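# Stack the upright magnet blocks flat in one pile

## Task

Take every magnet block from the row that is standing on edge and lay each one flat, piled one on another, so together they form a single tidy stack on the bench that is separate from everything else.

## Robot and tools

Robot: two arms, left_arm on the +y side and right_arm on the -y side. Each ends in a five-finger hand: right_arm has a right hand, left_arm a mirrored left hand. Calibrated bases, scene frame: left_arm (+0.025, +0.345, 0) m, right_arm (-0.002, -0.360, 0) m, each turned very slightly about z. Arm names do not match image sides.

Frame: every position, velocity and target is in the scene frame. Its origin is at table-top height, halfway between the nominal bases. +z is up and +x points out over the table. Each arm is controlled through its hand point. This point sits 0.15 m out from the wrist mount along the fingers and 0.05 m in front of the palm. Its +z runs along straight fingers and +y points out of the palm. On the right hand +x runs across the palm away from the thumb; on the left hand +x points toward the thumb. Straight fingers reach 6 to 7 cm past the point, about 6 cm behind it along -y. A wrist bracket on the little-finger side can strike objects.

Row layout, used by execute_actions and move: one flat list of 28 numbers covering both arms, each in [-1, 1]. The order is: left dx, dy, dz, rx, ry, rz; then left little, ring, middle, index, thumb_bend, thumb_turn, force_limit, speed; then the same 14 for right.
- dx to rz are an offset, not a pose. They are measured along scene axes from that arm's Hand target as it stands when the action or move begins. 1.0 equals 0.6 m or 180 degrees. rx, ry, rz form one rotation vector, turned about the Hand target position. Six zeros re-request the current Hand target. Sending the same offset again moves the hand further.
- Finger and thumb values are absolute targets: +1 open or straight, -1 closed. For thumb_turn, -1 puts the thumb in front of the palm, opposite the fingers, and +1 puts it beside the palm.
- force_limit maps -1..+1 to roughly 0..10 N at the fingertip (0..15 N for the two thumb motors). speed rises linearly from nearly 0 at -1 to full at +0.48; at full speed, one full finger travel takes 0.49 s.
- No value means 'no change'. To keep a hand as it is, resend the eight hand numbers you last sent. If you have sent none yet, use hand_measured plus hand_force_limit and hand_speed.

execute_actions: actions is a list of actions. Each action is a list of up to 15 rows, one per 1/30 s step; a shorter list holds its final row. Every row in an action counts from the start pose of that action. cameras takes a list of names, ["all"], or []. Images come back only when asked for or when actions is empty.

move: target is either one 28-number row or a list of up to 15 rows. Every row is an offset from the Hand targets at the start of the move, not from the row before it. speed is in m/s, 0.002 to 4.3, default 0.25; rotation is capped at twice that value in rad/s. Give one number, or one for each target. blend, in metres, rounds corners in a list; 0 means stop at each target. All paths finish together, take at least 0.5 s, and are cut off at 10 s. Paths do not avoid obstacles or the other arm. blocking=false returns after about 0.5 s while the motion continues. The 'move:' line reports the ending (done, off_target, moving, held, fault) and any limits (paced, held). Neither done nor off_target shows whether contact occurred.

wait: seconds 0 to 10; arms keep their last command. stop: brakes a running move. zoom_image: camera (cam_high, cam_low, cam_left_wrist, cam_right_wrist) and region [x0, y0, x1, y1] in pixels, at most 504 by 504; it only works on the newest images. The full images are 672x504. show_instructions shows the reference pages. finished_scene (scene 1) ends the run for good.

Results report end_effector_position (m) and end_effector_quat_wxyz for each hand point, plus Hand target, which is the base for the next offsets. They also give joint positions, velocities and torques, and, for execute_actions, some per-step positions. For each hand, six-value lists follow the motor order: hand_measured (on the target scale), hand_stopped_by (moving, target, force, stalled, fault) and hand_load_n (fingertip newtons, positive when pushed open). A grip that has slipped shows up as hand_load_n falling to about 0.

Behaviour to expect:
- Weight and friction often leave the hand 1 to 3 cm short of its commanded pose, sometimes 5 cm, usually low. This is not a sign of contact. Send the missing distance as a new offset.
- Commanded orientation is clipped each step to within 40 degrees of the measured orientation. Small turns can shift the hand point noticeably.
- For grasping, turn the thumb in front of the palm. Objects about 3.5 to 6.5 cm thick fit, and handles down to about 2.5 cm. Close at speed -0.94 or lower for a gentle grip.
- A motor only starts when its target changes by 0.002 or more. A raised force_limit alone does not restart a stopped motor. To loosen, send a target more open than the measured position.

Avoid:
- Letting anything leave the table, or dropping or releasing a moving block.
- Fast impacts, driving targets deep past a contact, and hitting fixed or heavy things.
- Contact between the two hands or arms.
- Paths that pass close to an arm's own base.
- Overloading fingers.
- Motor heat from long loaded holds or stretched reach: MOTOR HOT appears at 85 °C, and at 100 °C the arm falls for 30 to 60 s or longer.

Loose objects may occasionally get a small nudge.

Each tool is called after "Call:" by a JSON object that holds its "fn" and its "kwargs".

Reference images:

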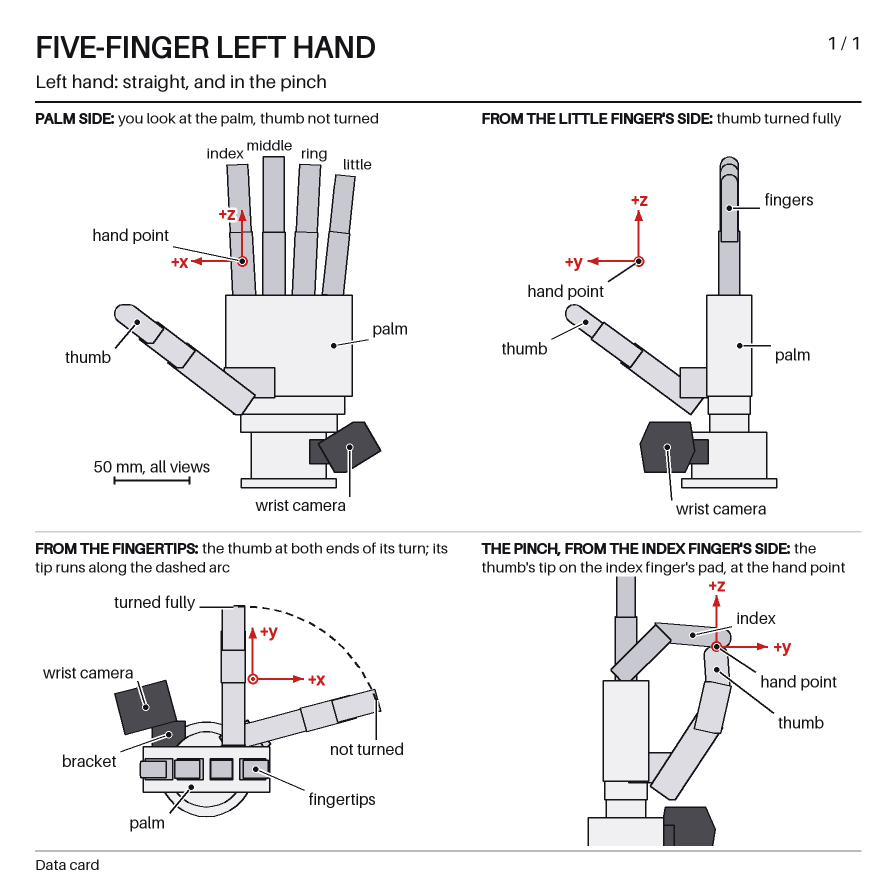

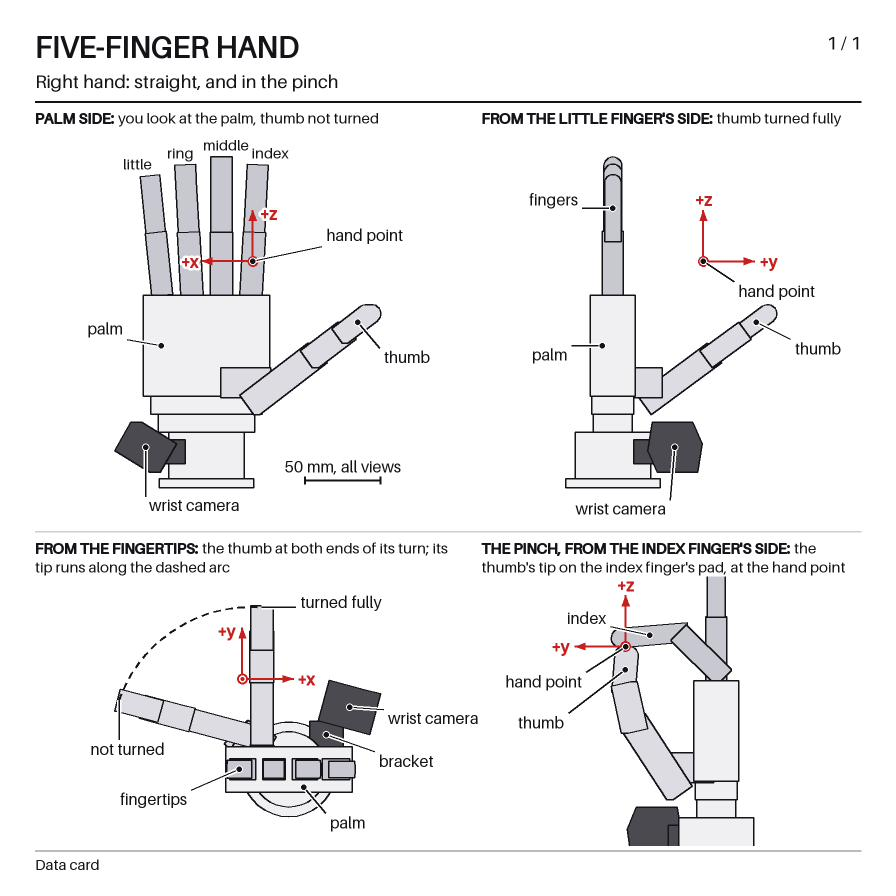

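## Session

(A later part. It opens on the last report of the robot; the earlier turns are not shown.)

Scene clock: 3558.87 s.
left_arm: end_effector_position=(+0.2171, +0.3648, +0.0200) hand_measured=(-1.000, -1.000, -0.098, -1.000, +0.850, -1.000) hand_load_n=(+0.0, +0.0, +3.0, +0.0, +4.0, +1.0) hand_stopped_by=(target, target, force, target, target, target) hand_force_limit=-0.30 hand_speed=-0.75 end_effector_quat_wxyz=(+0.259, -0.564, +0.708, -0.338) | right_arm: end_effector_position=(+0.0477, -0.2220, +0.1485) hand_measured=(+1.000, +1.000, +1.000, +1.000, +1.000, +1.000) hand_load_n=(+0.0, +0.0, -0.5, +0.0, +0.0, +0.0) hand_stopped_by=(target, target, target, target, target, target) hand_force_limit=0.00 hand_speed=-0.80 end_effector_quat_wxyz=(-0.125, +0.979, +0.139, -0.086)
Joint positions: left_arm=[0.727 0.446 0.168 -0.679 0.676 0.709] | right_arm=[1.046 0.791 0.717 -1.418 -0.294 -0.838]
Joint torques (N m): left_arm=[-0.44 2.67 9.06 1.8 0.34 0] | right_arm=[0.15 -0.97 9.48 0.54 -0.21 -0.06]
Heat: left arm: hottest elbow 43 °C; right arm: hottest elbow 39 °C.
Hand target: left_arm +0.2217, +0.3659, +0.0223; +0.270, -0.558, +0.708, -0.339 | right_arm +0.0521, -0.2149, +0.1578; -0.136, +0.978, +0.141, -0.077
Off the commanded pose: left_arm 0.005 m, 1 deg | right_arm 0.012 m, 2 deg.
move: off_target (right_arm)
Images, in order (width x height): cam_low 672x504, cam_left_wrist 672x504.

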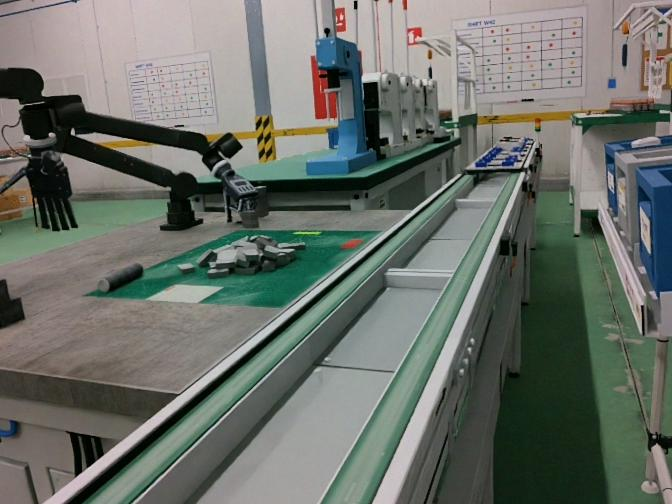

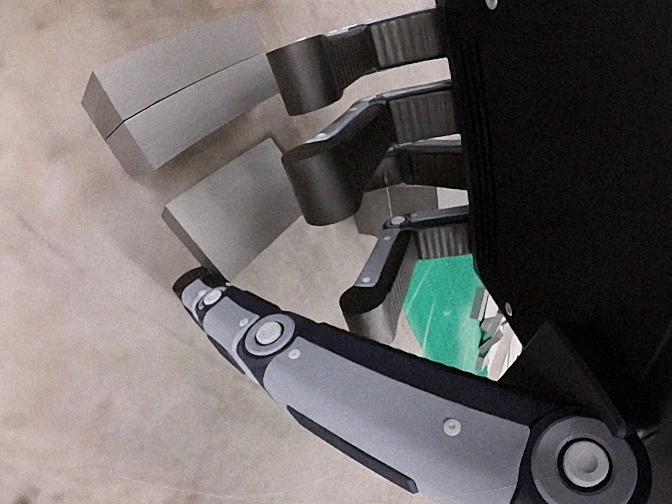

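Call:
{"fn": "zoom_image", "kwargs": {"camera": "cam_low", "region": [220, 190, 270, 240]}}

Call:
{"fn": "wait", "kwargs": {"seconds": 0.1, "cameras": ["cam_high"]}}

Call:
{"fn": "zoom_image", "kwargs": {"camera": "cam_high", "region": [400, 160, 470, 230]}}

Scaled by 10.080 from the camera's 672x504 image, which has a finer 960x720 frame.

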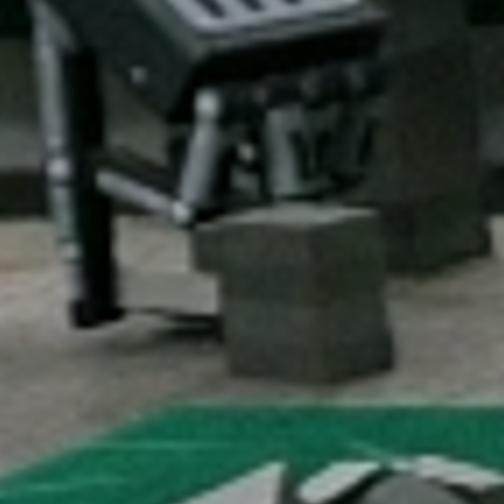

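Scene clock: 3575.47 s.
left_arm: end_effector_position=(+0.2171, +0.3649, +0.0200) hand_measured=(-1.000, -1.000, -0.098, -1.000, +0.850, -1.000) hand_load_n=(+0.0, +0.0, +2.5, +0.0, +4.0, +1.0) hand_stopped_by=(target, target, force, target, target, target) hand_force_limit=-0.30 hand_speed=-0.75 end_effector_quat_wxyz=(+0.260, -0.564, +0.707, -0.337) | right_arm: end_effector_position=(+0.0477, -0.2220, +0.1485) hand_measured=(+1.000, +1.000, +1.000, +1.000, +1.000, +1.000) hand_load_n=(-0.5, +0.0, +0.0, +0.0, +0.0, +0.0) hand_stopped_by=(target, target, target, target, target, target) hand_force_limit=0.00 hand_speed=-0.80 end_effector_quat_wxyz=(-0.125, +0.979, +0.139, -0.086)
Joint positions: left_arm=[0.727 0.446 0.168 -0.679 0.676 0.709] | right_arm=[1.046 0.791 0.717 -1.418 -0.294 -0.838]
Joint torques (N m): left_arm=[-0.5 2.73 9.03 1.8 0.35 0] | right_arm=[0.21 -0.97 9.47 0.53 -0.22 -0.06]
Heat: left arm: hottest elbow 42 °C; right arm: hottest elbow 39 °C.
Hand target: left_arm +0.2217, +0.3660, +0.0223; +0.270, -0.558, +0.708, -0.339 | right_arm +0.0521, -0.2149, +0.1578; -0.136, +0.978, +0.141, -0.077
Off the commanded pose: left_arm 0.005 m, 1 deg | right_arm 0.012 m, 2 deg.
wait: 0.10 s; at rest from the start
Images, in order (width x height): cam_high 672x504.

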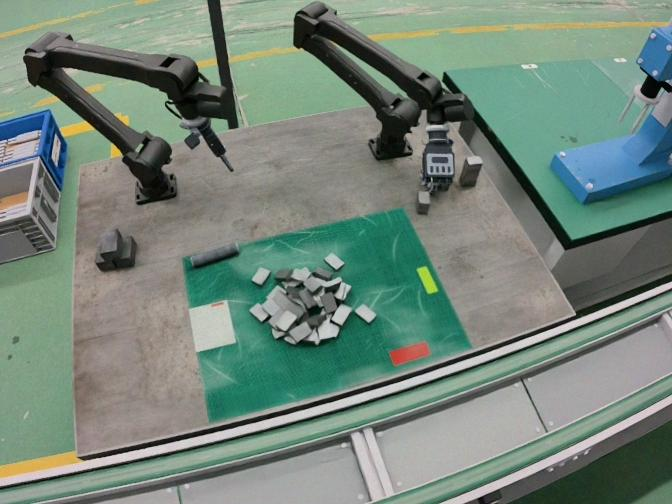

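Scaled by 7.200 from the camera's 672x504 image, which has a finer 960x720 frame.

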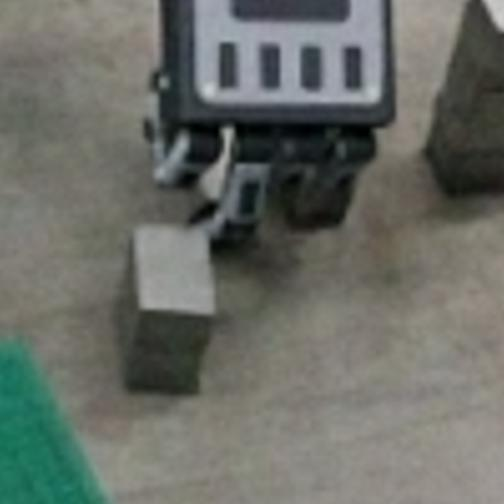

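Call:
{"fn": "wait", "kwargs": {"seconds": 0.1, "cameras": ["cam_left_wrist", "cam_low"]}}

Call:
{"fn": "zoom_image", "kwargs": {"camera": "cam_left_wrist", "region": [320, 150, 500, 270]}}

Call:
{"fn": "zoom_image", "kwargs": {"camera": "cam_low", "region": [225, 200, 265, 235]}}

Scene clock: 3611.93 s.
left_arm: end_effector_position=(+0.2171, +0.3649, +0.0200) hand_measured=(-1.000, -1.000, -0.098, -1.000, +0.850, -1.000) hand_load_n=(+0.0, +0.0, +2.5, +0.0, +4.0, +1.0) hand_stopped_by=(target, target, force, target, target, target) hand_force_limit=-0.30 hand_speed=-0.75 end_effector_quat_wxyz=(+0.260, -0.564, +0.707, -0.337) | right_arm: end_effector_position=(+0.0477, -0.2220, +0.1485) hand_measured=(+1.000, +1.000, +1.000, +1.000, +1.000, +1.000) hand_load_n=(+0.0, +0.0, +0.0, +0.0, +0.0, +0.0) hand_stopped_by=(target, target, target, target, target, target) hand_force_limit=0.00 hand_speed=-0.80 end_effector_quat_wxyz=(-0.125, +0.979, +0.139, -0.086)
Joint positions: left_arm=[0.727 0.446 0.168 -0.679 0.676 0.709] | right_arm=[1.046 0.791 0.717 -1.418 -0.294 -0.838]
Joint torques (N m): left_arm=[-0.56 2.73 9.06 1.8 0.35 0] | right_arm=[0.15 -1.03 9.48 0.51 -0.22 -0.06]
Heat: left arm: hottest elbow 41 °C; right arm: hottest elbow 39 °C.
Hand target: left_arm +0.2217, +0.3660, +0.0223; +0.270, -0.558, +0.708, -0.339 | right_arm +0.0521, -0.2149, +0.1578; -0.136, +0.978, +0.141, -0.077
Off the commanded pose: left_arm 0.005 m, 1 deg | right_arm 0.012 m, 2 deg.
wait: 0.10 s; at rest from the start
Images, in order (width x height): cam_low 672x504, cam_left_wrist 672x504.

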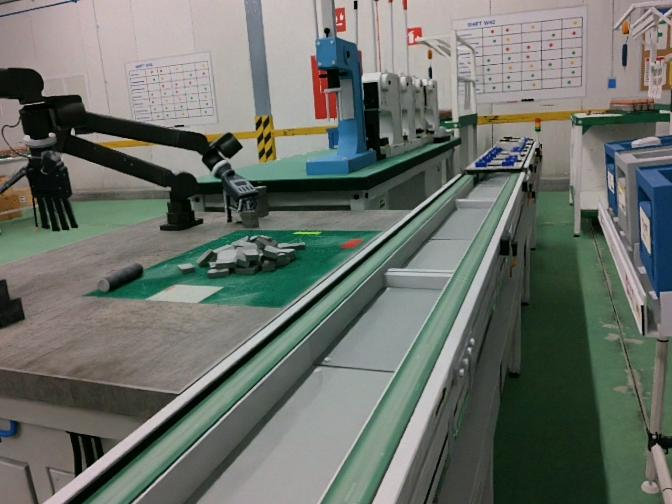

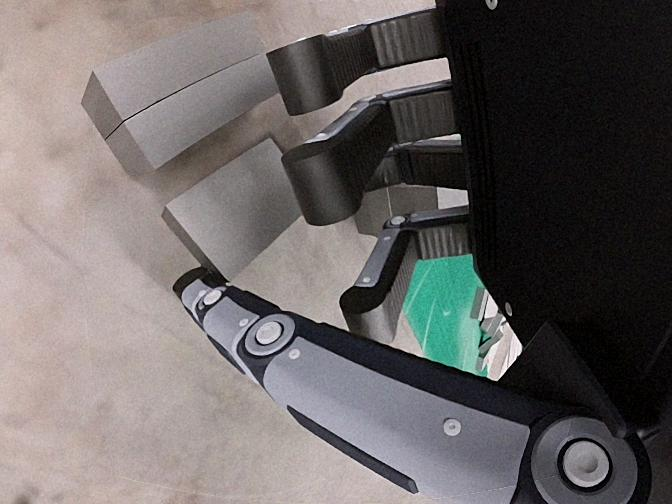

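Scaled by 2.800 from the camera's 672x504 image, which has a finer 960x720 frame.

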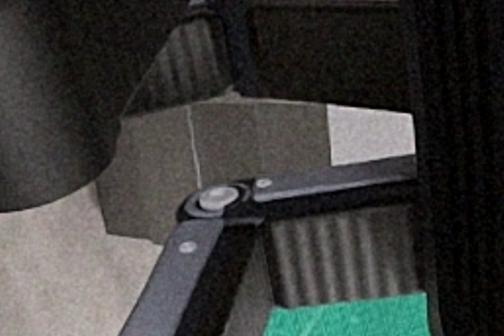

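Scaled by 12.600 from the camera's 672x504 image, which has a finer 960x720 frame.

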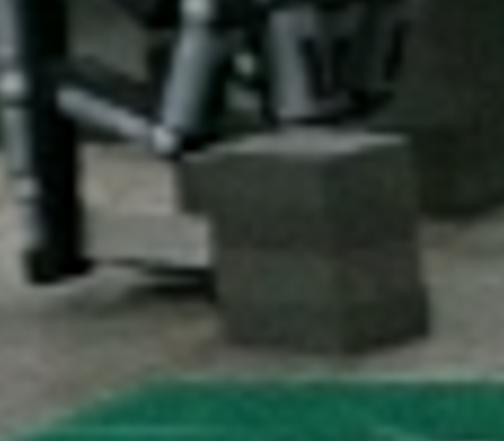

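Call:
{"fn": "move", "kwargs": {"target": [[0.0, 0.0, 0.03, 0, 0, 0, -1, -1, 0.02, -1, 0.9, -1, -0.3, -0.75, 0, 0, 0, 0, 0, 0, 1, 1, 1, 1, 1, 1, 0, -0.8], [0.0, 0.016, 0.03, 0, 0, 0, -1, -1, 0.02, -1, 0.9, -1, -0.3, -0.75, 0, 0, 0, 0, 0, 0, 1, 1, 1, 1, 1, 1, 0, -0.8]], "speed": 0.03, "cameras": ["cam_left_wrist"]}}

Call:
{"fn": "zoom_image", "kwargs": {"camera": "cam_left_wrist", "region": [60, 100, 380, 340]}}

Scene clock: 3657.57 s.
left_arm: end_effector_position=(+0.2157, +0.3648, +0.0228) hand_measured=(-1.000, -1.000, +0.020, -1.000, +0.900, -1.000) hand_load_n=(+0.0, +0.0, +0.5, +0.0, +0.0, +0.0) hand_stopped_by=(target, target, target, target, target, target) hand_force_limit=-0.30 hand_speed=-0.75 end_effector_quat_wxyz=(+0.257, -0.562, +0.707, -0.343) | right_arm: end_effector_position=(+0.0477, -0.2220, +0.1485) hand_measured=(+1.000, +1.000, +1.000, +1.000, +1.000, +1.000) hand_load_n=(+0.0, +0.0, +0.0, +0.0, +0.0, +0.0) hand_stopped_by=(target, target, target, target, target, target) hand_force_limit=0.00 hand_speed=-0.80 end_effector_quat_wxyz=(-0.125, +0.979, +0.139, -0.086)
Joint positions: left_arm=[0.752 0.451 0.175 -0.701 0.703 0.735] | right_arm=[1.046 0.791 0.717 -1.418 -0.294 -0.838]
Joint torques (N m): left_arm=[1.26 4.6 13.07 0.49 0.32 0.18] | right_arm=[0.15 -0.91 9.47 0.53 -0.22 -0.05]
Heat: left arm: hottest elbow 41 °C; right arm: hottest elbow 39 °C.
Hand target: left_arm +0.2217, +0.3757, +0.0404; +0.270, -0.558, +0.708, -0.339 | right_arm +0.0521, -0.2149, +0.1578; -0.136, +0.978, +0.141, -0.077
Off the commanded pose: left_arm 0.021 m, 2 deg | right_arm 0.012 m, 2 deg.
move: off_target (left_arm, right_arm)
Images, in order (width x height): cam_left_wrist 672x504.

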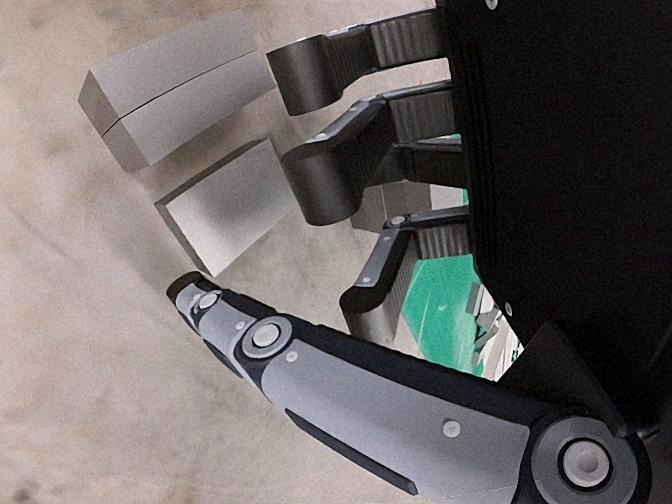

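Scaled by 1.575 from the camera's 672x504 image, which has a finer 960x720 frame.

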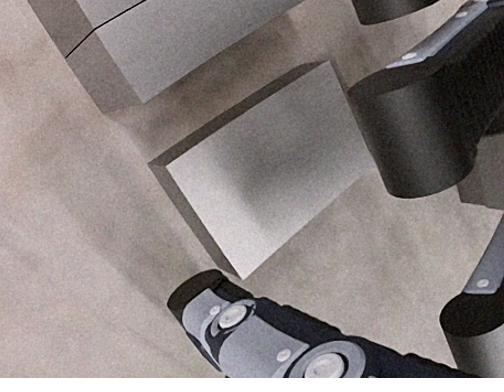

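Call:
{"fn": "move", "kwargs": {"target": [[-0.006, 0.002, 0.06, 0, 0, 0, -1, -1, 0.04, -1, 0.91, -1, -0.3, -0.75, 0, 0, 0, 0, 0, 0, 1, 1, 1, 1, 1, 1, 0, -0.8], [-0.006, 0.002, -0.022, 0, 0, 0, -1, -1, 0.04, -1, 0.91, -1, -0.3, -0.75, 0, 0, 0, 0, 0, 0, 1, 1, 1, 1, 1, 1, 0, -0.8]], "speed": 0.06, "cameras": ["cam_left_wrist"]}}

Call:
{"fn": "zoom_image", "kwargs": {"camera": "cam_left_wrist", "region": [60, 120, 380, 340]}}

Scene clock: 3679.53 s.
left_arm: end_effector_position=(+0.2160, +0.3736, +0.0280) hand_measured=(-1.000, -1.000, +0.040, -1.000, +0.910, -1.000) hand_load_n=(+0.0, +0.0, +0.0, +0.0, +0.0, +0.0) hand_stopped_by=(target, target, target, target, target, target) hand_force_limit=-0.30 hand_speed=-0.75 end_effector_quat_wxyz=(+0.265, -0.559, +0.708, -0.340) | right_arm: end_effector_position=(+0.0477, -0.2220, +0.1485) hand_measured=(+1.000, +1.000, +1.000, +1.000, +1.000, +1.000) hand_load_n=(+0.0, +0.0, +0.0, +0.0, +0.0, +0.0) hand_stopped_by=(target, target, target, target, target, target) hand_force_limit=0.00 hand_speed=-0.80 end_effector_quat_wxyz=(-0.125, +0.979, +0.139, -0.086)
Joint positions: left_arm=[0.796 0.467 0.194 -0.718 0.722 0.784] | right_arm=[1.046 0.791 0.717 -1.418 -0.294 -0.838]
Joint torques (N m): left_arm=[0.73 4.37 9.01 1.68 0.44 0.11] | right_arm=[0.15 -0.97 9.46 0.51 -0.22 -0.05]
Heat: left arm: hottest elbow 44 °C; right arm: hottest elbow 39 °C.
Hand target: left_arm +0.2180, +0.3768, +0.0270; +0.270, -0.558, +0.708, -0.339 | right_arm +0.0521, -0.2149, +0.1578; -0.136, +0.978, +0.141, -0.077
Off the commanded pose: left_arm 0.004 m, 1 deg | right_arm 0.012 m, 2 deg.
move: off_target (right_arm)
Images, in order (width x height): cam_left_wrist 672x504.

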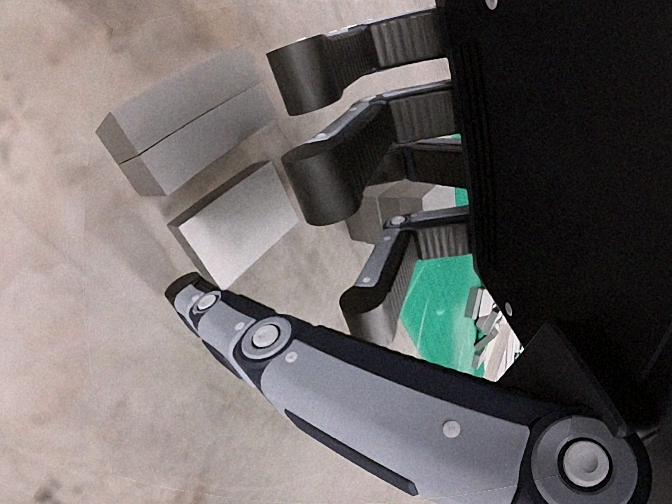

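Scaled by 1.575 from the camera's 672x504 image, which has a finer 960x720 frame.

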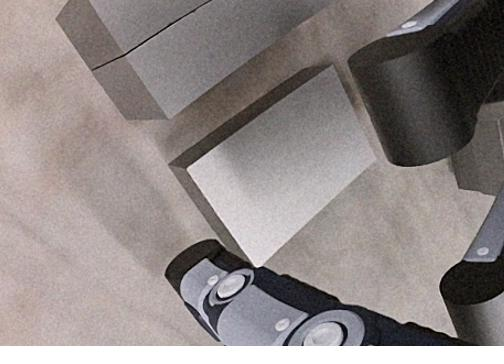

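Call:
{"fn": "move", "kwargs": {"target": [[0.001, 0.001, -0.0085, 0, 0, 0, -1, -1, 0.02, -1, 0.85, -1, -0.3, -0.75, 0, 0, 0, 0, 0, 0, 1, 1, 1, 1, 1, 1, 0, -0.8]], "speed": 0.03, "cameras": ["cam_left_wrist"]}}

Call:
{"fn": "zoom_image", "kwargs": {"camera": "cam_left_wrist", "region": [60, 120, 380, 340]}}

Scene clock: 3687.93 s.
left_arm: end_effector_position=(+0.2167, +0.3743, +0.0229) hand_measured=(-1.000, -1.000, +0.020, -1.000, +0.850, -1.000) hand_load_n=(+0.0, +0.0, +0.0, +0.0, +0.0, -0.5) hand_stopped_by=(target, target, target, target, target, target) hand_force_limit=-0.30 hand_speed=-0.75 end_effector_quat_wxyz=(+0.265, -0.559, +0.708, -0.340) | right_arm: end_effector_position=(+0.0477, -0.2220, +0.1485) hand_measured=(+1.000, +1.000, +1.000, +1.000, +1.000, +1.000) hand_load_n=(+0.0, -0.5, +0.0, +0.0, +0.0, -0.5) hand_stopped_by=(target, target, target, target, target, target) hand_force_limit=0.00 hand_speed=-0.80 end_effector_quat_wxyz=(-0.125, +0.979, +0.139, -0.086)
Joint positions: left_arm=[0.796 0.484 0.183 -0.69 0.722 0.784] | right_arm=[1.046 0.791 0.717 -1.418 -0.294 -0.838]
Joint torques (N m): left_arm=[0.73 4.37 8.94 1.69 0.43 0.12] | right_arm=[0.15 -0.91 9.48 0.51 -0.22 -0.05]
Heat: left arm: hottest elbow 44 °C; right arm: hottest elbow 39 °C.
Hand target: left_arm +0.2186, +0.3774, +0.0219; +0.270, -0.558, +0.708, -0.339 | right_arm +0.0521, -0.2149, +0.1578; -0.136, +0.978, +0.141, -0.077
Off the commanded pose: left_arm 0.004 m, 1 deg | right_arm 0.012 m, 2 deg.
move: off_target (right_arm)
Images, in order (width x height): cam_left_wrist 672x504.

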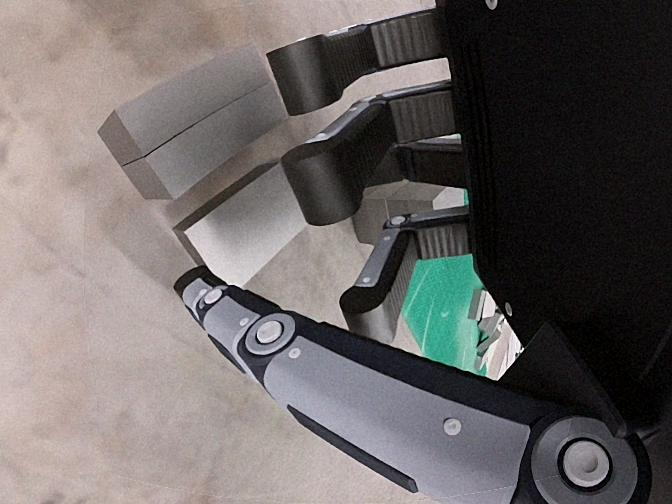

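Scaled by 1.575 from the camera's 672x504 image, which has a finer 960x720 frame.

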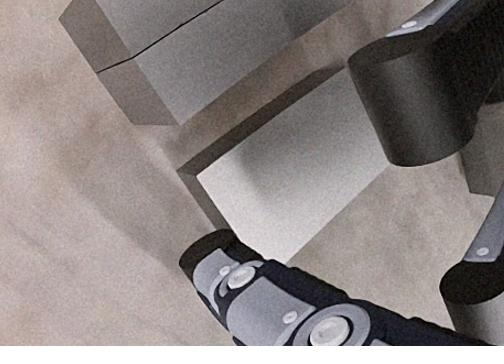

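Close on the block.

Call:
{"fn": "move", "kwargs": {"target": [[0.0, 0.0, 0.0, 0, 0, 0, -1, -1, -0.5, -1, 0.85, -1, -0.3, -0.8, 0, 0, 0, 0, 0, 0, 1, 1, 1, 1, 1, 1, 0, -0.8]], "speed": 0.03, "cameras": ["cam_left_wrist"]}}

Call:
{"fn": "zoom_image", "kwargs": {"camera": "cam_left_wrist", "region": [60, 120, 380, 340]}}

Scene clock: 3694.30 s.
left_arm: end_effector_position=(+0.2167, +0.3744, +0.0229) hand_measured=(-1.000, -1.000, -0.104, -1.000, +0.852, -1.000) hand_load_n=(+0.0, +0.0, +5.5, +0.0, +7.5, +0.5) hand_stopped_by=(target, target, force, target, target, target) hand_force_limit=-0.30 hand_speed=-0.80 end_effector_quat_wxyz=(+0.265, -0.559, +0.708, -0.340) | right_arm: end_effector_position=(+0.0477, -0.2220, +0.1485) hand_measured=(+1.000, +1.000, +1.000, +1.000, +1.000, +1.000) hand_load_n=(+0.0, +0.0, +0.0, +0.0, +0.0, +0.0) hand_stopped_by=(target, target, target, target, target, target) hand_force_limit=0.00 hand_speed=-0.80 end_effector_quat_wxyz=(-0.125, +0.979, +0.139, -0.086)
Joint positions: left_arm=[0.796 0.485 0.183 -0.689 0.722 0.784] | right_arm=[1.046 0.791 0.717 -1.418 -0.294 -0.838]
Joint torques (N m): left_arm=[0.62 4.42 8.96 1.68 0.43 0.11] | right_arm=[0.15 -0.97 9.46 0.54 -0.21 -0.05]
Heat: left arm: hottest elbow 44 °C; right arm: hottest elbow 39 °C.
Hand target: left_arm +0.2187, +0.3774, +0.0220; +0.270, -0.558, +0.708, -0.339 | right_arm +0.0521, -0.2149, +0.1578; -0.136, +0.978, +0.141, -0.077
Off the commanded pose: left_arm 0.004 m, 1 deg | right_arm 0.012 m, 2 deg.
move: off_target (right_arm)
Images, in order (width x height): cam_left_wrist 672x504.

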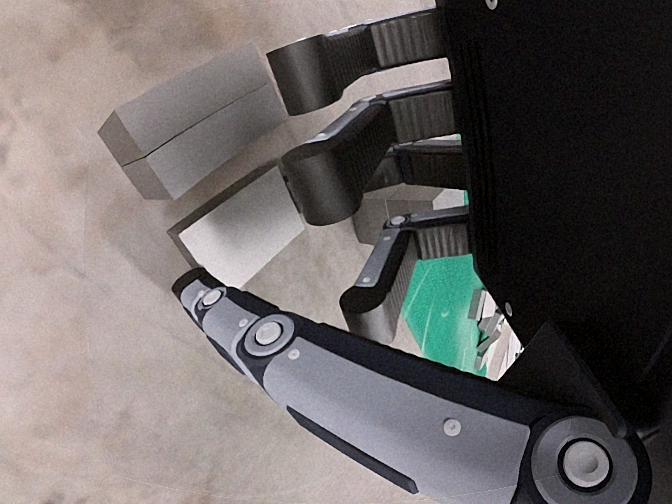

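Scaled by 1.575 from the camera's 672x504 image, which has a finer 960x720 frame.

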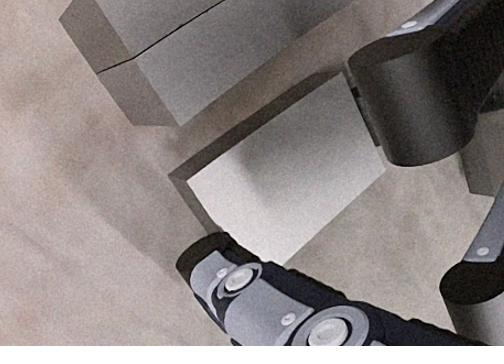

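Call:
{"fn": "move", "kwargs": {"target": [[0.008, 0, 0.16, 0, 0, 0, -1, -1, -0.5, -1, 0.85, -1, -0.3, -0.8, 0, 0, 0, 0, 0, 0, 1, 1, 1, 1, 1, 1, 0, -0.8], [0.122, -0.106, 0.19, 0, 0, -0.0375, -1, -1, -0.5, -1, 0.85, -1, -0.3, -0.8, 0, 0, 0, 0, 0, 0, 1, 1, 1, 1, 1, 1, 0, -0.8]], "speed": 0.07, "blend": [0.01, 0], "cameras": ["cam_left_wrist", "cam_high"]}}

Call:
{"fn": "zoom_image", "kwargs": {"camera": "cam_left_wrist", "region": [100, 130, 320, 330]}}

Scene clock: 3719.53 s.
left_arm: end_effector_position=(+0.2697, +0.3124, +0.1062) hand_measured=(-1.000, -1.000, -0.104, -1.000, +0.852, -1.000) hand_load_n=(+0.0, +0.0, +5.5, +0.0, +7.0, +0.5) hand_stopped_by=(target, target, force, target, target, target) hand_force_limit=-0.30 hand_speed=-0.80 end_effector_quat_wxyz=(+0.222, -0.529, +0.745, -0.340) | right_arm: end_effector_position=(+0.0477, -0.2220, +0.1485) hand_measured=(+1.000, +1.000, +1.000, +1.000, +1.000, +1.000) hand_load_n=(+0.0, +0.0, +0.0, +0.0, +0.0, +0.0) hand_stopped_by=(target, target, target, target, target, target) hand_force_limit=0.00 hand_speed=-0.80 end_effector_quat_wxyz=(-0.125, +0.979, +0.139, -0.086)
Joint positions: left_arm=[0.248 0.553 0.415 -0.694 0.433 0.392] | right_arm=[1.046 0.791 0.717 -1.418 -0.294 -0.838]
Joint torques (N m): left_arm=[-0.44 2.55 14.67 2.15 0.21 0] | right_arm=[0.15 -0.97 9.47 0.54 -0.22 -0.05]
Heat: left arm: hottest elbow 43 °C; right arm: hottest elbow 39 °C.
Hand target: left_arm +0.2919, +0.3139, +0.1360; +0.249, -0.515, +0.740, -0.354 | right_arm +0.0521, -0.2149, +0.1578; -0.136, +0.978, +0.141, -0.077
Off the commanded pose: left_arm 0.037 m, 4 deg | right_arm 0.012 m, 2 deg.
move: off_target (left_arm, right_arm)
Images, in order (width x height): cam_high 672x504, cam_left_wrist 672x504.

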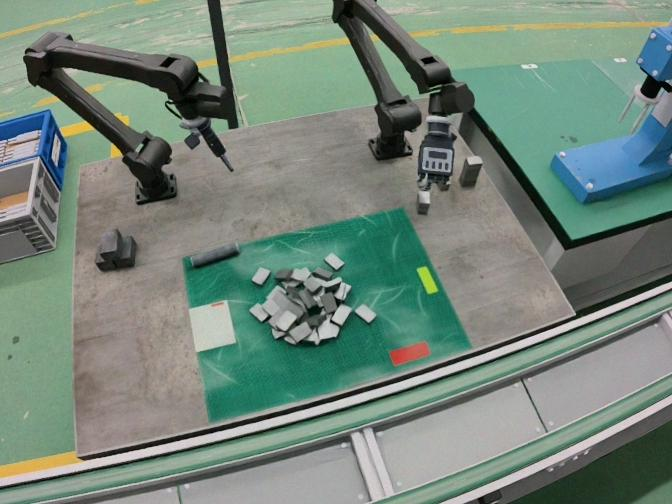

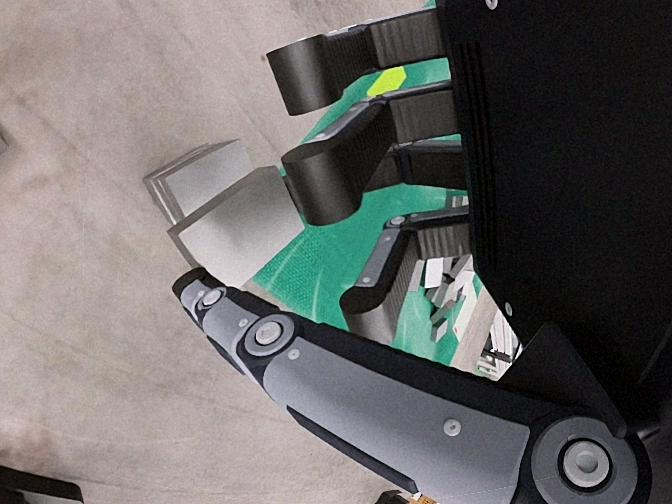

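Scaled by 2.291 from the camera's 672x504 image, which has a finer 960x720 frame.

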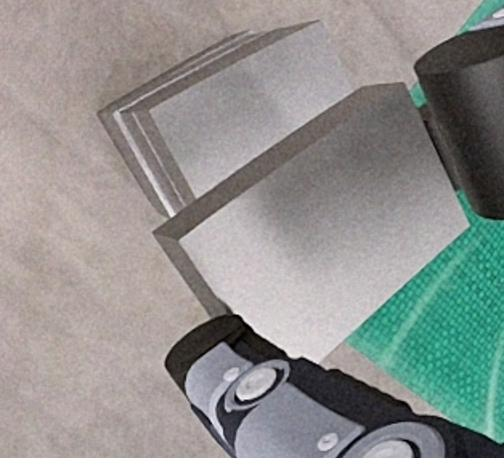

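Call:
{"fn": "move", "kwargs": {"target": [0, 0.011, -0.085, 0, 0, 0, -1, -1, -0.5, -1, 0.85, -1, -0.3, -0.8, 0, 0, 0, 0, 0, 0, 1, 1, 1, 1, 1, 1, 0, -0.8], "speed": 0.08, "cameras": ["cam_left_wrist", "cam_low"]}}

Scene clock: 3758.13 s.
left_arm: end_effector_position=(+0.2849, +0.3167, +0.0814) hand_measured=(-1.000, -1.000, -0.104, -1.000, +0.852, -1.000) hand_load_n=(+0.0, +0.0, +5.5, +0.0, +7.0, +0.5) hand_stopped_by=(target, target, force, target, target, target) hand_force_limit=-0.30 hand_speed=-0.80 end_effector_quat_wxyz=(+0.238, -0.519, +0.742, -0.351) | right_arm: end_effector_position=(+0.0477, -0.2220, +0.1485) hand_measured=(+1.000, +1.000, +1.000, +1.000, +1.000, +1.000) hand_load_n=(+0.0, +0.0, +0.0, +0.0, +0.0, +0.0) hand_stopped_by=(target, target, target, target, target, target) hand_force_limit=0.00 hand_speed=-0.80 end_effector_quat_wxyz=(-0.125, +0.979, +0.139, -0.086)
Joint positions: left_arm=[0.261 0.613 0.349 -0.527 0.451 0.4] | right_arm=[1.046 0.791 0.717 -1.418 -0.294 -0.838]
Joint torques (N m): left_arm=[0.97 2.14 9.87 2.19 0.36 0.14] | right_arm=[0.15 -0.97 9.47 0.51 -0.21 -0.05]
Heat: left arm: hottest elbow 45 °C; right arm: hottest elbow 39 °C.
Hand target: left_arm +0.2920, +0.3204, +0.0851; +0.250, -0.515, +0.740, -0.354 | right_arm +0.0521, -0.2149, +0.1578; -0.136, +0.978, +0.141, -0.077
Off the commanded pose: left_arm 0.009 m, 1 deg | right_arm 0.012 m, 2 deg.
move: off_target (right_arm)
Images, in order (width x height): cam_low 672x504, cam_left_wrist 672x504.

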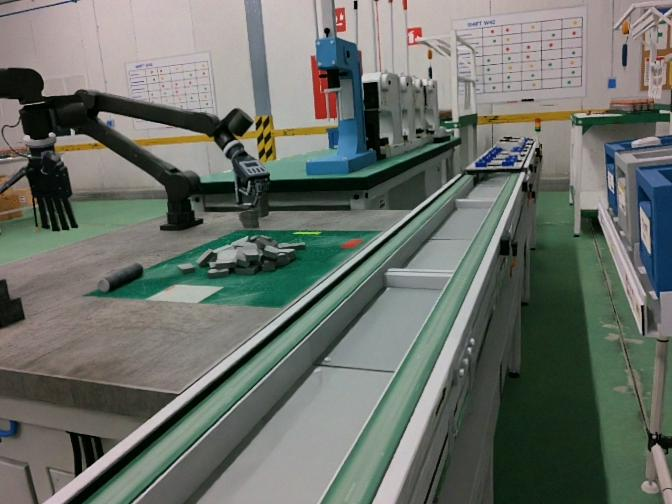

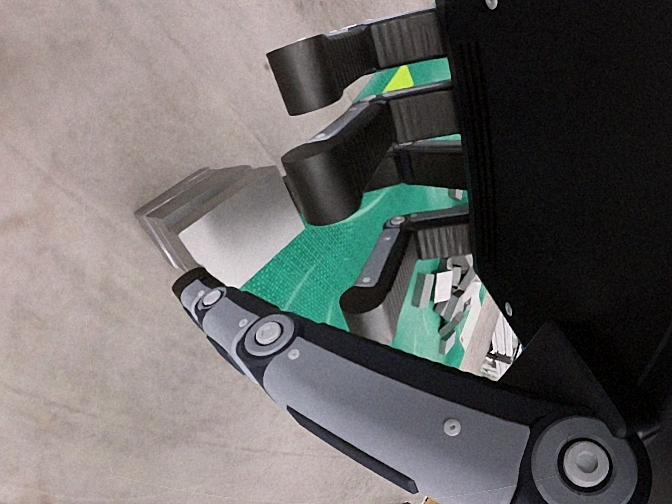

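Call:
{"fn": "zoom_image", "kwargs": {"camera": "cam_left_wrist", "region": [130, 155, 290, 275]}}

Scaled by 3.150 from the camera's 672x504 image, which has a finer 960x720 frame.

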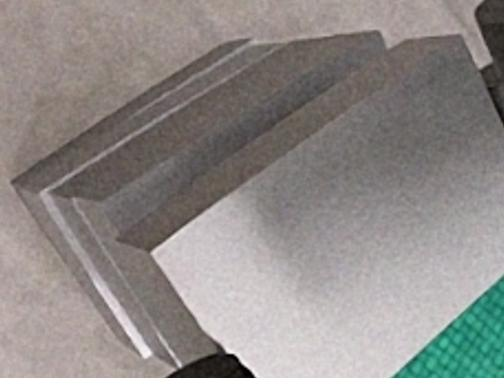

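Call:
{"fn": "move", "kwargs": {"target": [0.001, 0.0005, -0.0115, 0, 0, 0, -1, -1, -0.5, -1, 0.85, -1, -0.3, -0.8, 0, 0, 0, 0, 0, 0, 1, 1, 1, 1, 1, 1, 0, -0.8], "speed": 0.06, "cameras": ["cam_left_wrist"]}}

Call:
{"fn": "zoom_image", "kwargs": {"camera": "cam_left_wrist", "region": [130, 155, 290, 275]}}

Scene clock: 3773.40 s.
left_arm: end_effector_position=(+0.2859, +0.3169, +0.0750) hand_measured=(-1.000, -1.000, -0.104, -1.000, +0.852, -1.000) hand_load_n=(+0.0, +0.0, +5.5, +0.0, +7.0, +0.5) hand_stopped_by=(target, target, force, target, target, target) hand_force_limit=-0.30 hand_speed=-0.80 end_effector_quat_wxyz=(+0.239, -0.519, +0.742, -0.351) | right_arm: end_effector_position=(+0.0477, -0.2220, +0.1485) hand_measured=(+1.000, +1.000, +1.000, +1.000, +1.000, +1.000) hand_load_n=(+0.0, +0.0, +0.0, +0.0, +0.0, -0.5) hand_stopped_by=(target, target, target, target, target, target) hand_force_limit=0.00 hand_speed=-0.80 end_effector_quat_wxyz=(-0.125, +0.979, +0.139, -0.086)
Joint positions: left_arm=[0.261 0.626 0.335 -0.499 0.451 0.401] | right_arm=[1.046 0.791 0.717 -1.418 -0.294 -0.838]
Joint torques (N m): left_arm=[0.97 2.08 9.7 2.21 0.37 0.14] | right_arm=[0.21 -0.97 9.48 0.53 -0.22 -0.05]
Heat: left arm: hottest elbow 45 °C; right arm: hottest elbow 39 °C.
Hand target: left_arm +0.2925, +0.3207, +0.0780; +0.249, -0.515, +0.740, -0.354 | right_arm +0.0521, -0.2149, +0.1578; -0.136, +0.978, +0.141, -0.077
Off the commanded pose: left_arm 0.008 m, 1 deg | right_arm 0.012 m, 2 deg.
move: off_target (right_arm)
Images, in order (width x height): cam_left_wrist 672x504.

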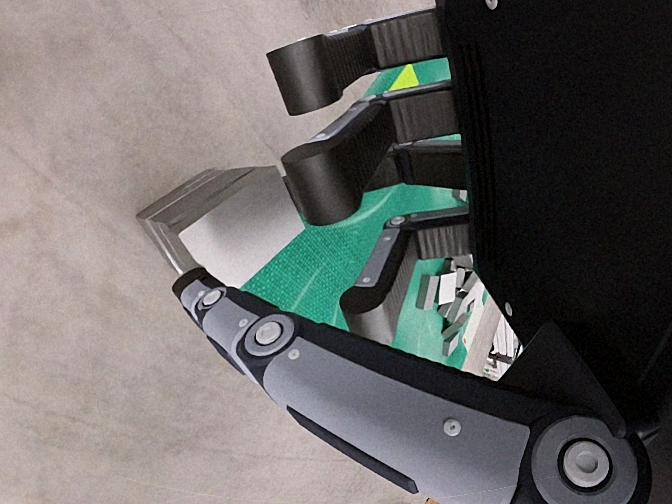

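Scaled by 3.150 from the camera's 672x504 image, which has a finer 960x720 frame.

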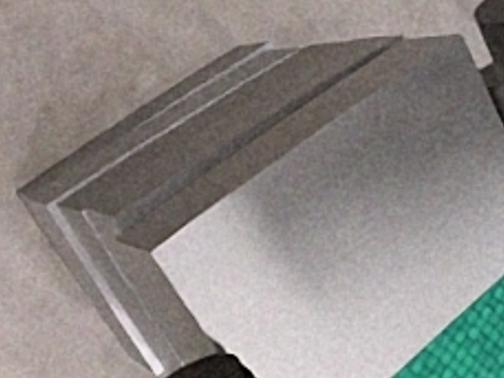

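Call:
{"fn": "move", "kwargs": {"target": [-0.0005, 0.0003, -0.005, 0, 0, 0, -1, -1, -0.5, -1, 0.85, -1, -0.3, -0.8, 0, 0, 0, 0, 0, 0, 1, 1, 1, 1, 1, 1, 0, -0.8], "speed": 0.05, "cameras": ["cam_left_wrist", "cam_high", "cam_low"]}}

Call:
{"fn": "zoom_image", "kwargs": {"camera": "cam_left_wrist", "region": [130, 155, 290, 275]}}

Call:
{"fn": "zoom_image", "kwargs": {"camera": "cam_low", "region": [220, 180, 280, 240]}}

Scene clock: 3794.43 s.
left_arm: end_effector_position=(+0.2857, +0.3170, +0.0721) hand_measured=(-1.000, -1.000, -0.104, -1.000, +0.852, -1.000) hand_load_n=(+0.5, +0.0, +5.5, +0.0, +7.0, +0.5) hand_stopped_by=(target, target, force, target, target, target) hand_force_limit=-0.30 hand_speed=-0.80 end_effector_quat_wxyz=(+0.239, -0.519, +0.742, -0.351) | right_arm: end_effector_position=(+0.0477, -0.2220, +0.1485) hand_measured=(+1.000, +1.000, +1.000, +1.000, +1.000, +1.000) hand_load_n=(+0.0, +0.0, +0.0, +0.0, -0.5, +0.0) hand_stopped_by=(target, target, target, target, target, target) hand_force_limit=0.00 hand_speed=-0.80 end_effector_quat_wxyz=(-0.125, +0.979, +0.139, -0.086)
Joint positions: left_arm=[0.262 0.63 0.328 -0.488 0.452 0.402] | right_arm=[1.046 0.791 0.717 -1.418 -0.294 -0.838]
Joint torques (N m): left_arm=[1.03 1.96 9.66 2.24 0.37 0.14] | right_arm=[0.15 -0.97 9.46 0.53 -0.21 -0.05]
Heat: left arm: hottest elbow 44 °C; right arm: hottest elbow 39 °C.
Hand target: left_arm +0.2922, +0.3209, +0.0751; +0.250, -0.515, +0.740, -0.354 | right_arm +0.0521, -0.2149, +0.1578; -0.136, +0.978, +0.141, -0.077
Off the commanded pose: left_arm 0.008 m, 1 deg | right_arm 0.012 m, 2 deg.
move: off_target (right_arm)
Images, in order (width x height): cam_high 672x504, cam_low 672x504, cam_left_wrist 672x504.

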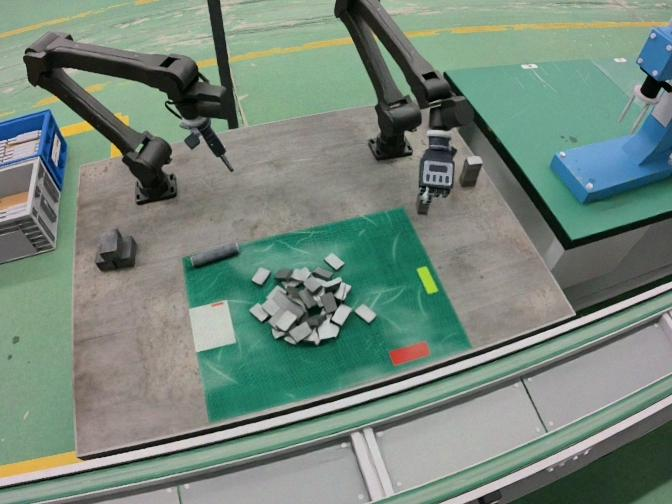

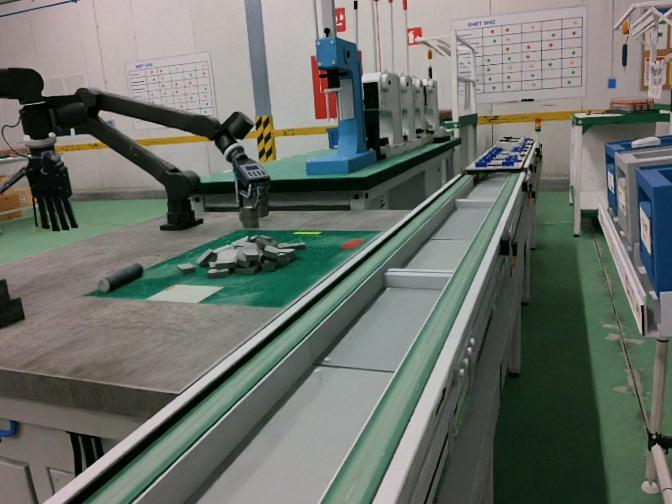

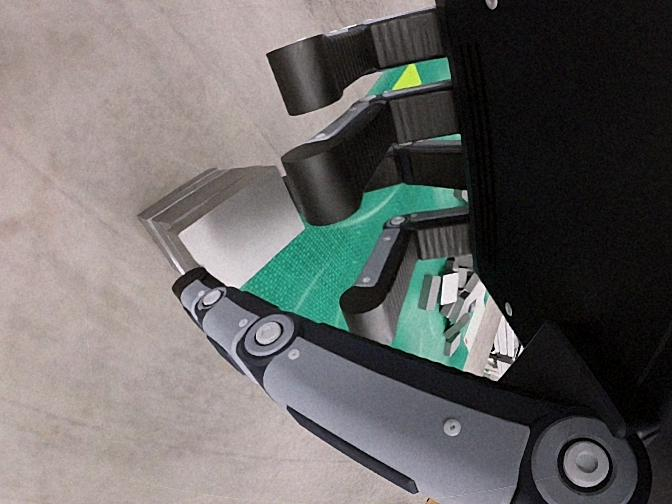

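Scaled by 3.150 from the camera's 672x504 image, which has a finer 960x720 frame.

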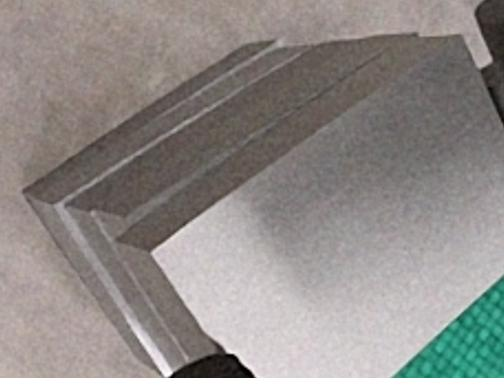

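Scaled by 8.400 from the camera's 672x504 image, which has a finer 960x720 frame.

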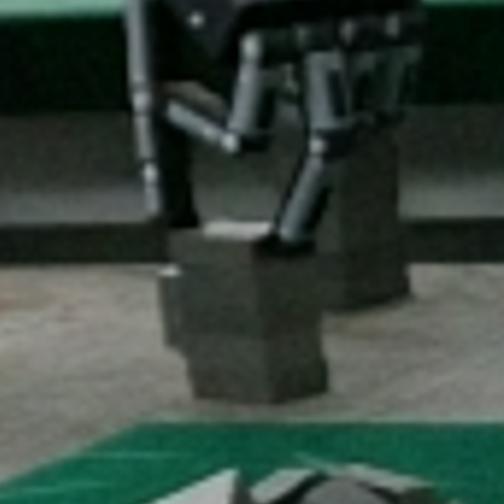

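Call:
{"fn": "move", "kwargs": {"target": [-0.0003, 0.0003, -0.004, 0, 0, 0, -1, -1, -0.5, -1, 0.85, -1, -0.3, -0.8, 0, 0, 0, 0, 0, 0, 1, 1, 1, 1, 1, 1, 0, -0.8], "speed": 0.05, "cameras": ["cam_left_wrist"]}}

Call:
{"fn": "zoom_image", "kwargs": {"camera": "cam_left_wrist", "region": [130, 155, 290, 275]}}

Scene clock: 3819.17 s.
left_arm: end_effector_position=(+0.2868, +0.3173, +0.0717) hand_measured=(-1.000, -1.000, -0.104, -1.000, +0.852, -1.000) hand_load_n=(+0.0, +0.0, +5.5, +0.0, +7.0, +0.5) hand_stopped_by=(target, target, force, target, target, target) hand_force_limit=-0.30 hand_speed=-0.80 end_effector_quat_wxyz=(+0.240, -0.518, +0.741, -0.352) | right_arm: end_effector_position=(+0.0477, -0.2220, +0.1485) hand_measured=(+1.000, +1.000, +1.000, +1.000, +1.000, +1.000) hand_load_n=(+0.0, -0.5, +0.0, +0.0, +0.0, +0.0) hand_stopped_by=(target, target, target, target, target, target) hand_force_limit=0.00 hand_speed=-0.80 end_effector_quat_wxyz=(-0.125, +0.979, +0.139, -0.086)
Joint positions: left_arm=[0.263 0.633 0.326 -0.479 0.454 0.402] | right_arm=[1.046 0.791 0.717 -1.418 -0.294 -0.838]
Joint torques (N m): left_arm=[1.08 2.08 9.36 2.26 0.36 0.14] | right_arm=[0.15 -0.97 9.48 0.53 -0.22 -0.05]
Heat: left arm: hottest elbow 44 °C; right arm: hottest elbow 39 °C.
Hand target: left_arm +0.2920, +0.3211, +0.0727; +0.250, -0.515, +0.740, -0.354 | right_arm +0.0521, -0.2149, +0.1578; -0.136, +0.978, +0.141, -0.077
Off the commanded pose: left_arm 0.007 m, 1 deg | right_arm 0.012 m, 2 deg.
move: off_target (right_arm)
Images, in order (width x height): cam_left_wrist 672x504.

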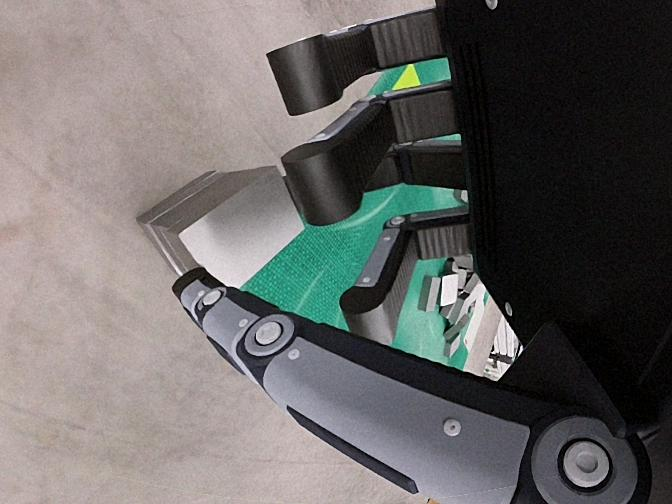

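Scaled by 3.150 from the camera's 672x504 image, which has a finer 960x720 frame.

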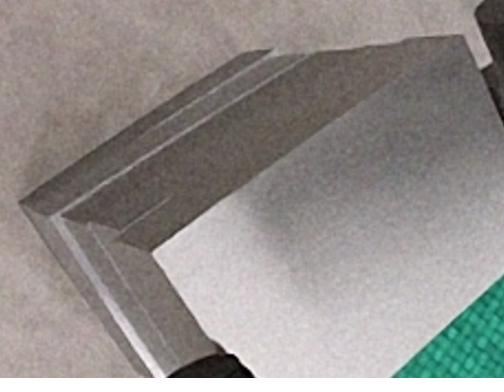

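Call:
{"fn": "zoom_image", "kwargs": {"camera": "cam_left_wrist", "region": [130, 200, 200, 275]}}

Call:
{"fn": "zoom_image", "kwargs": {"camera": "cam_left_wrist", "region": [130, 160, 290, 240]}}

Scaled by 6.720 from the camera's 672x504 image, which has a finer 960x720 frame.

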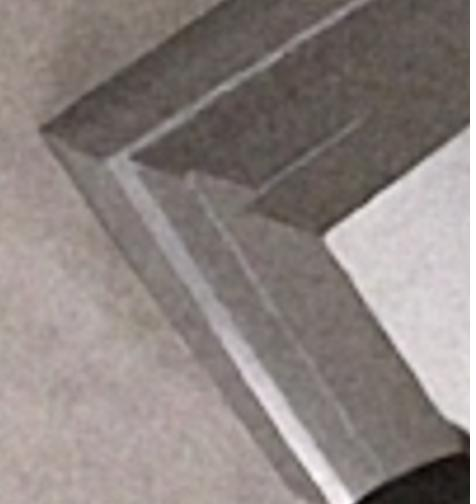

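Scaled by 3.150 from the camera's 672x504 image, which has a finer 960x720 frame.

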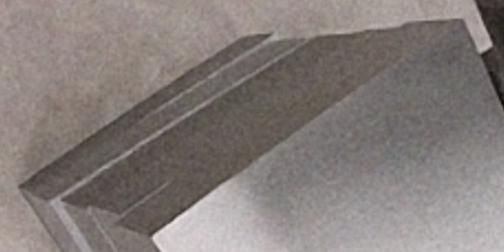

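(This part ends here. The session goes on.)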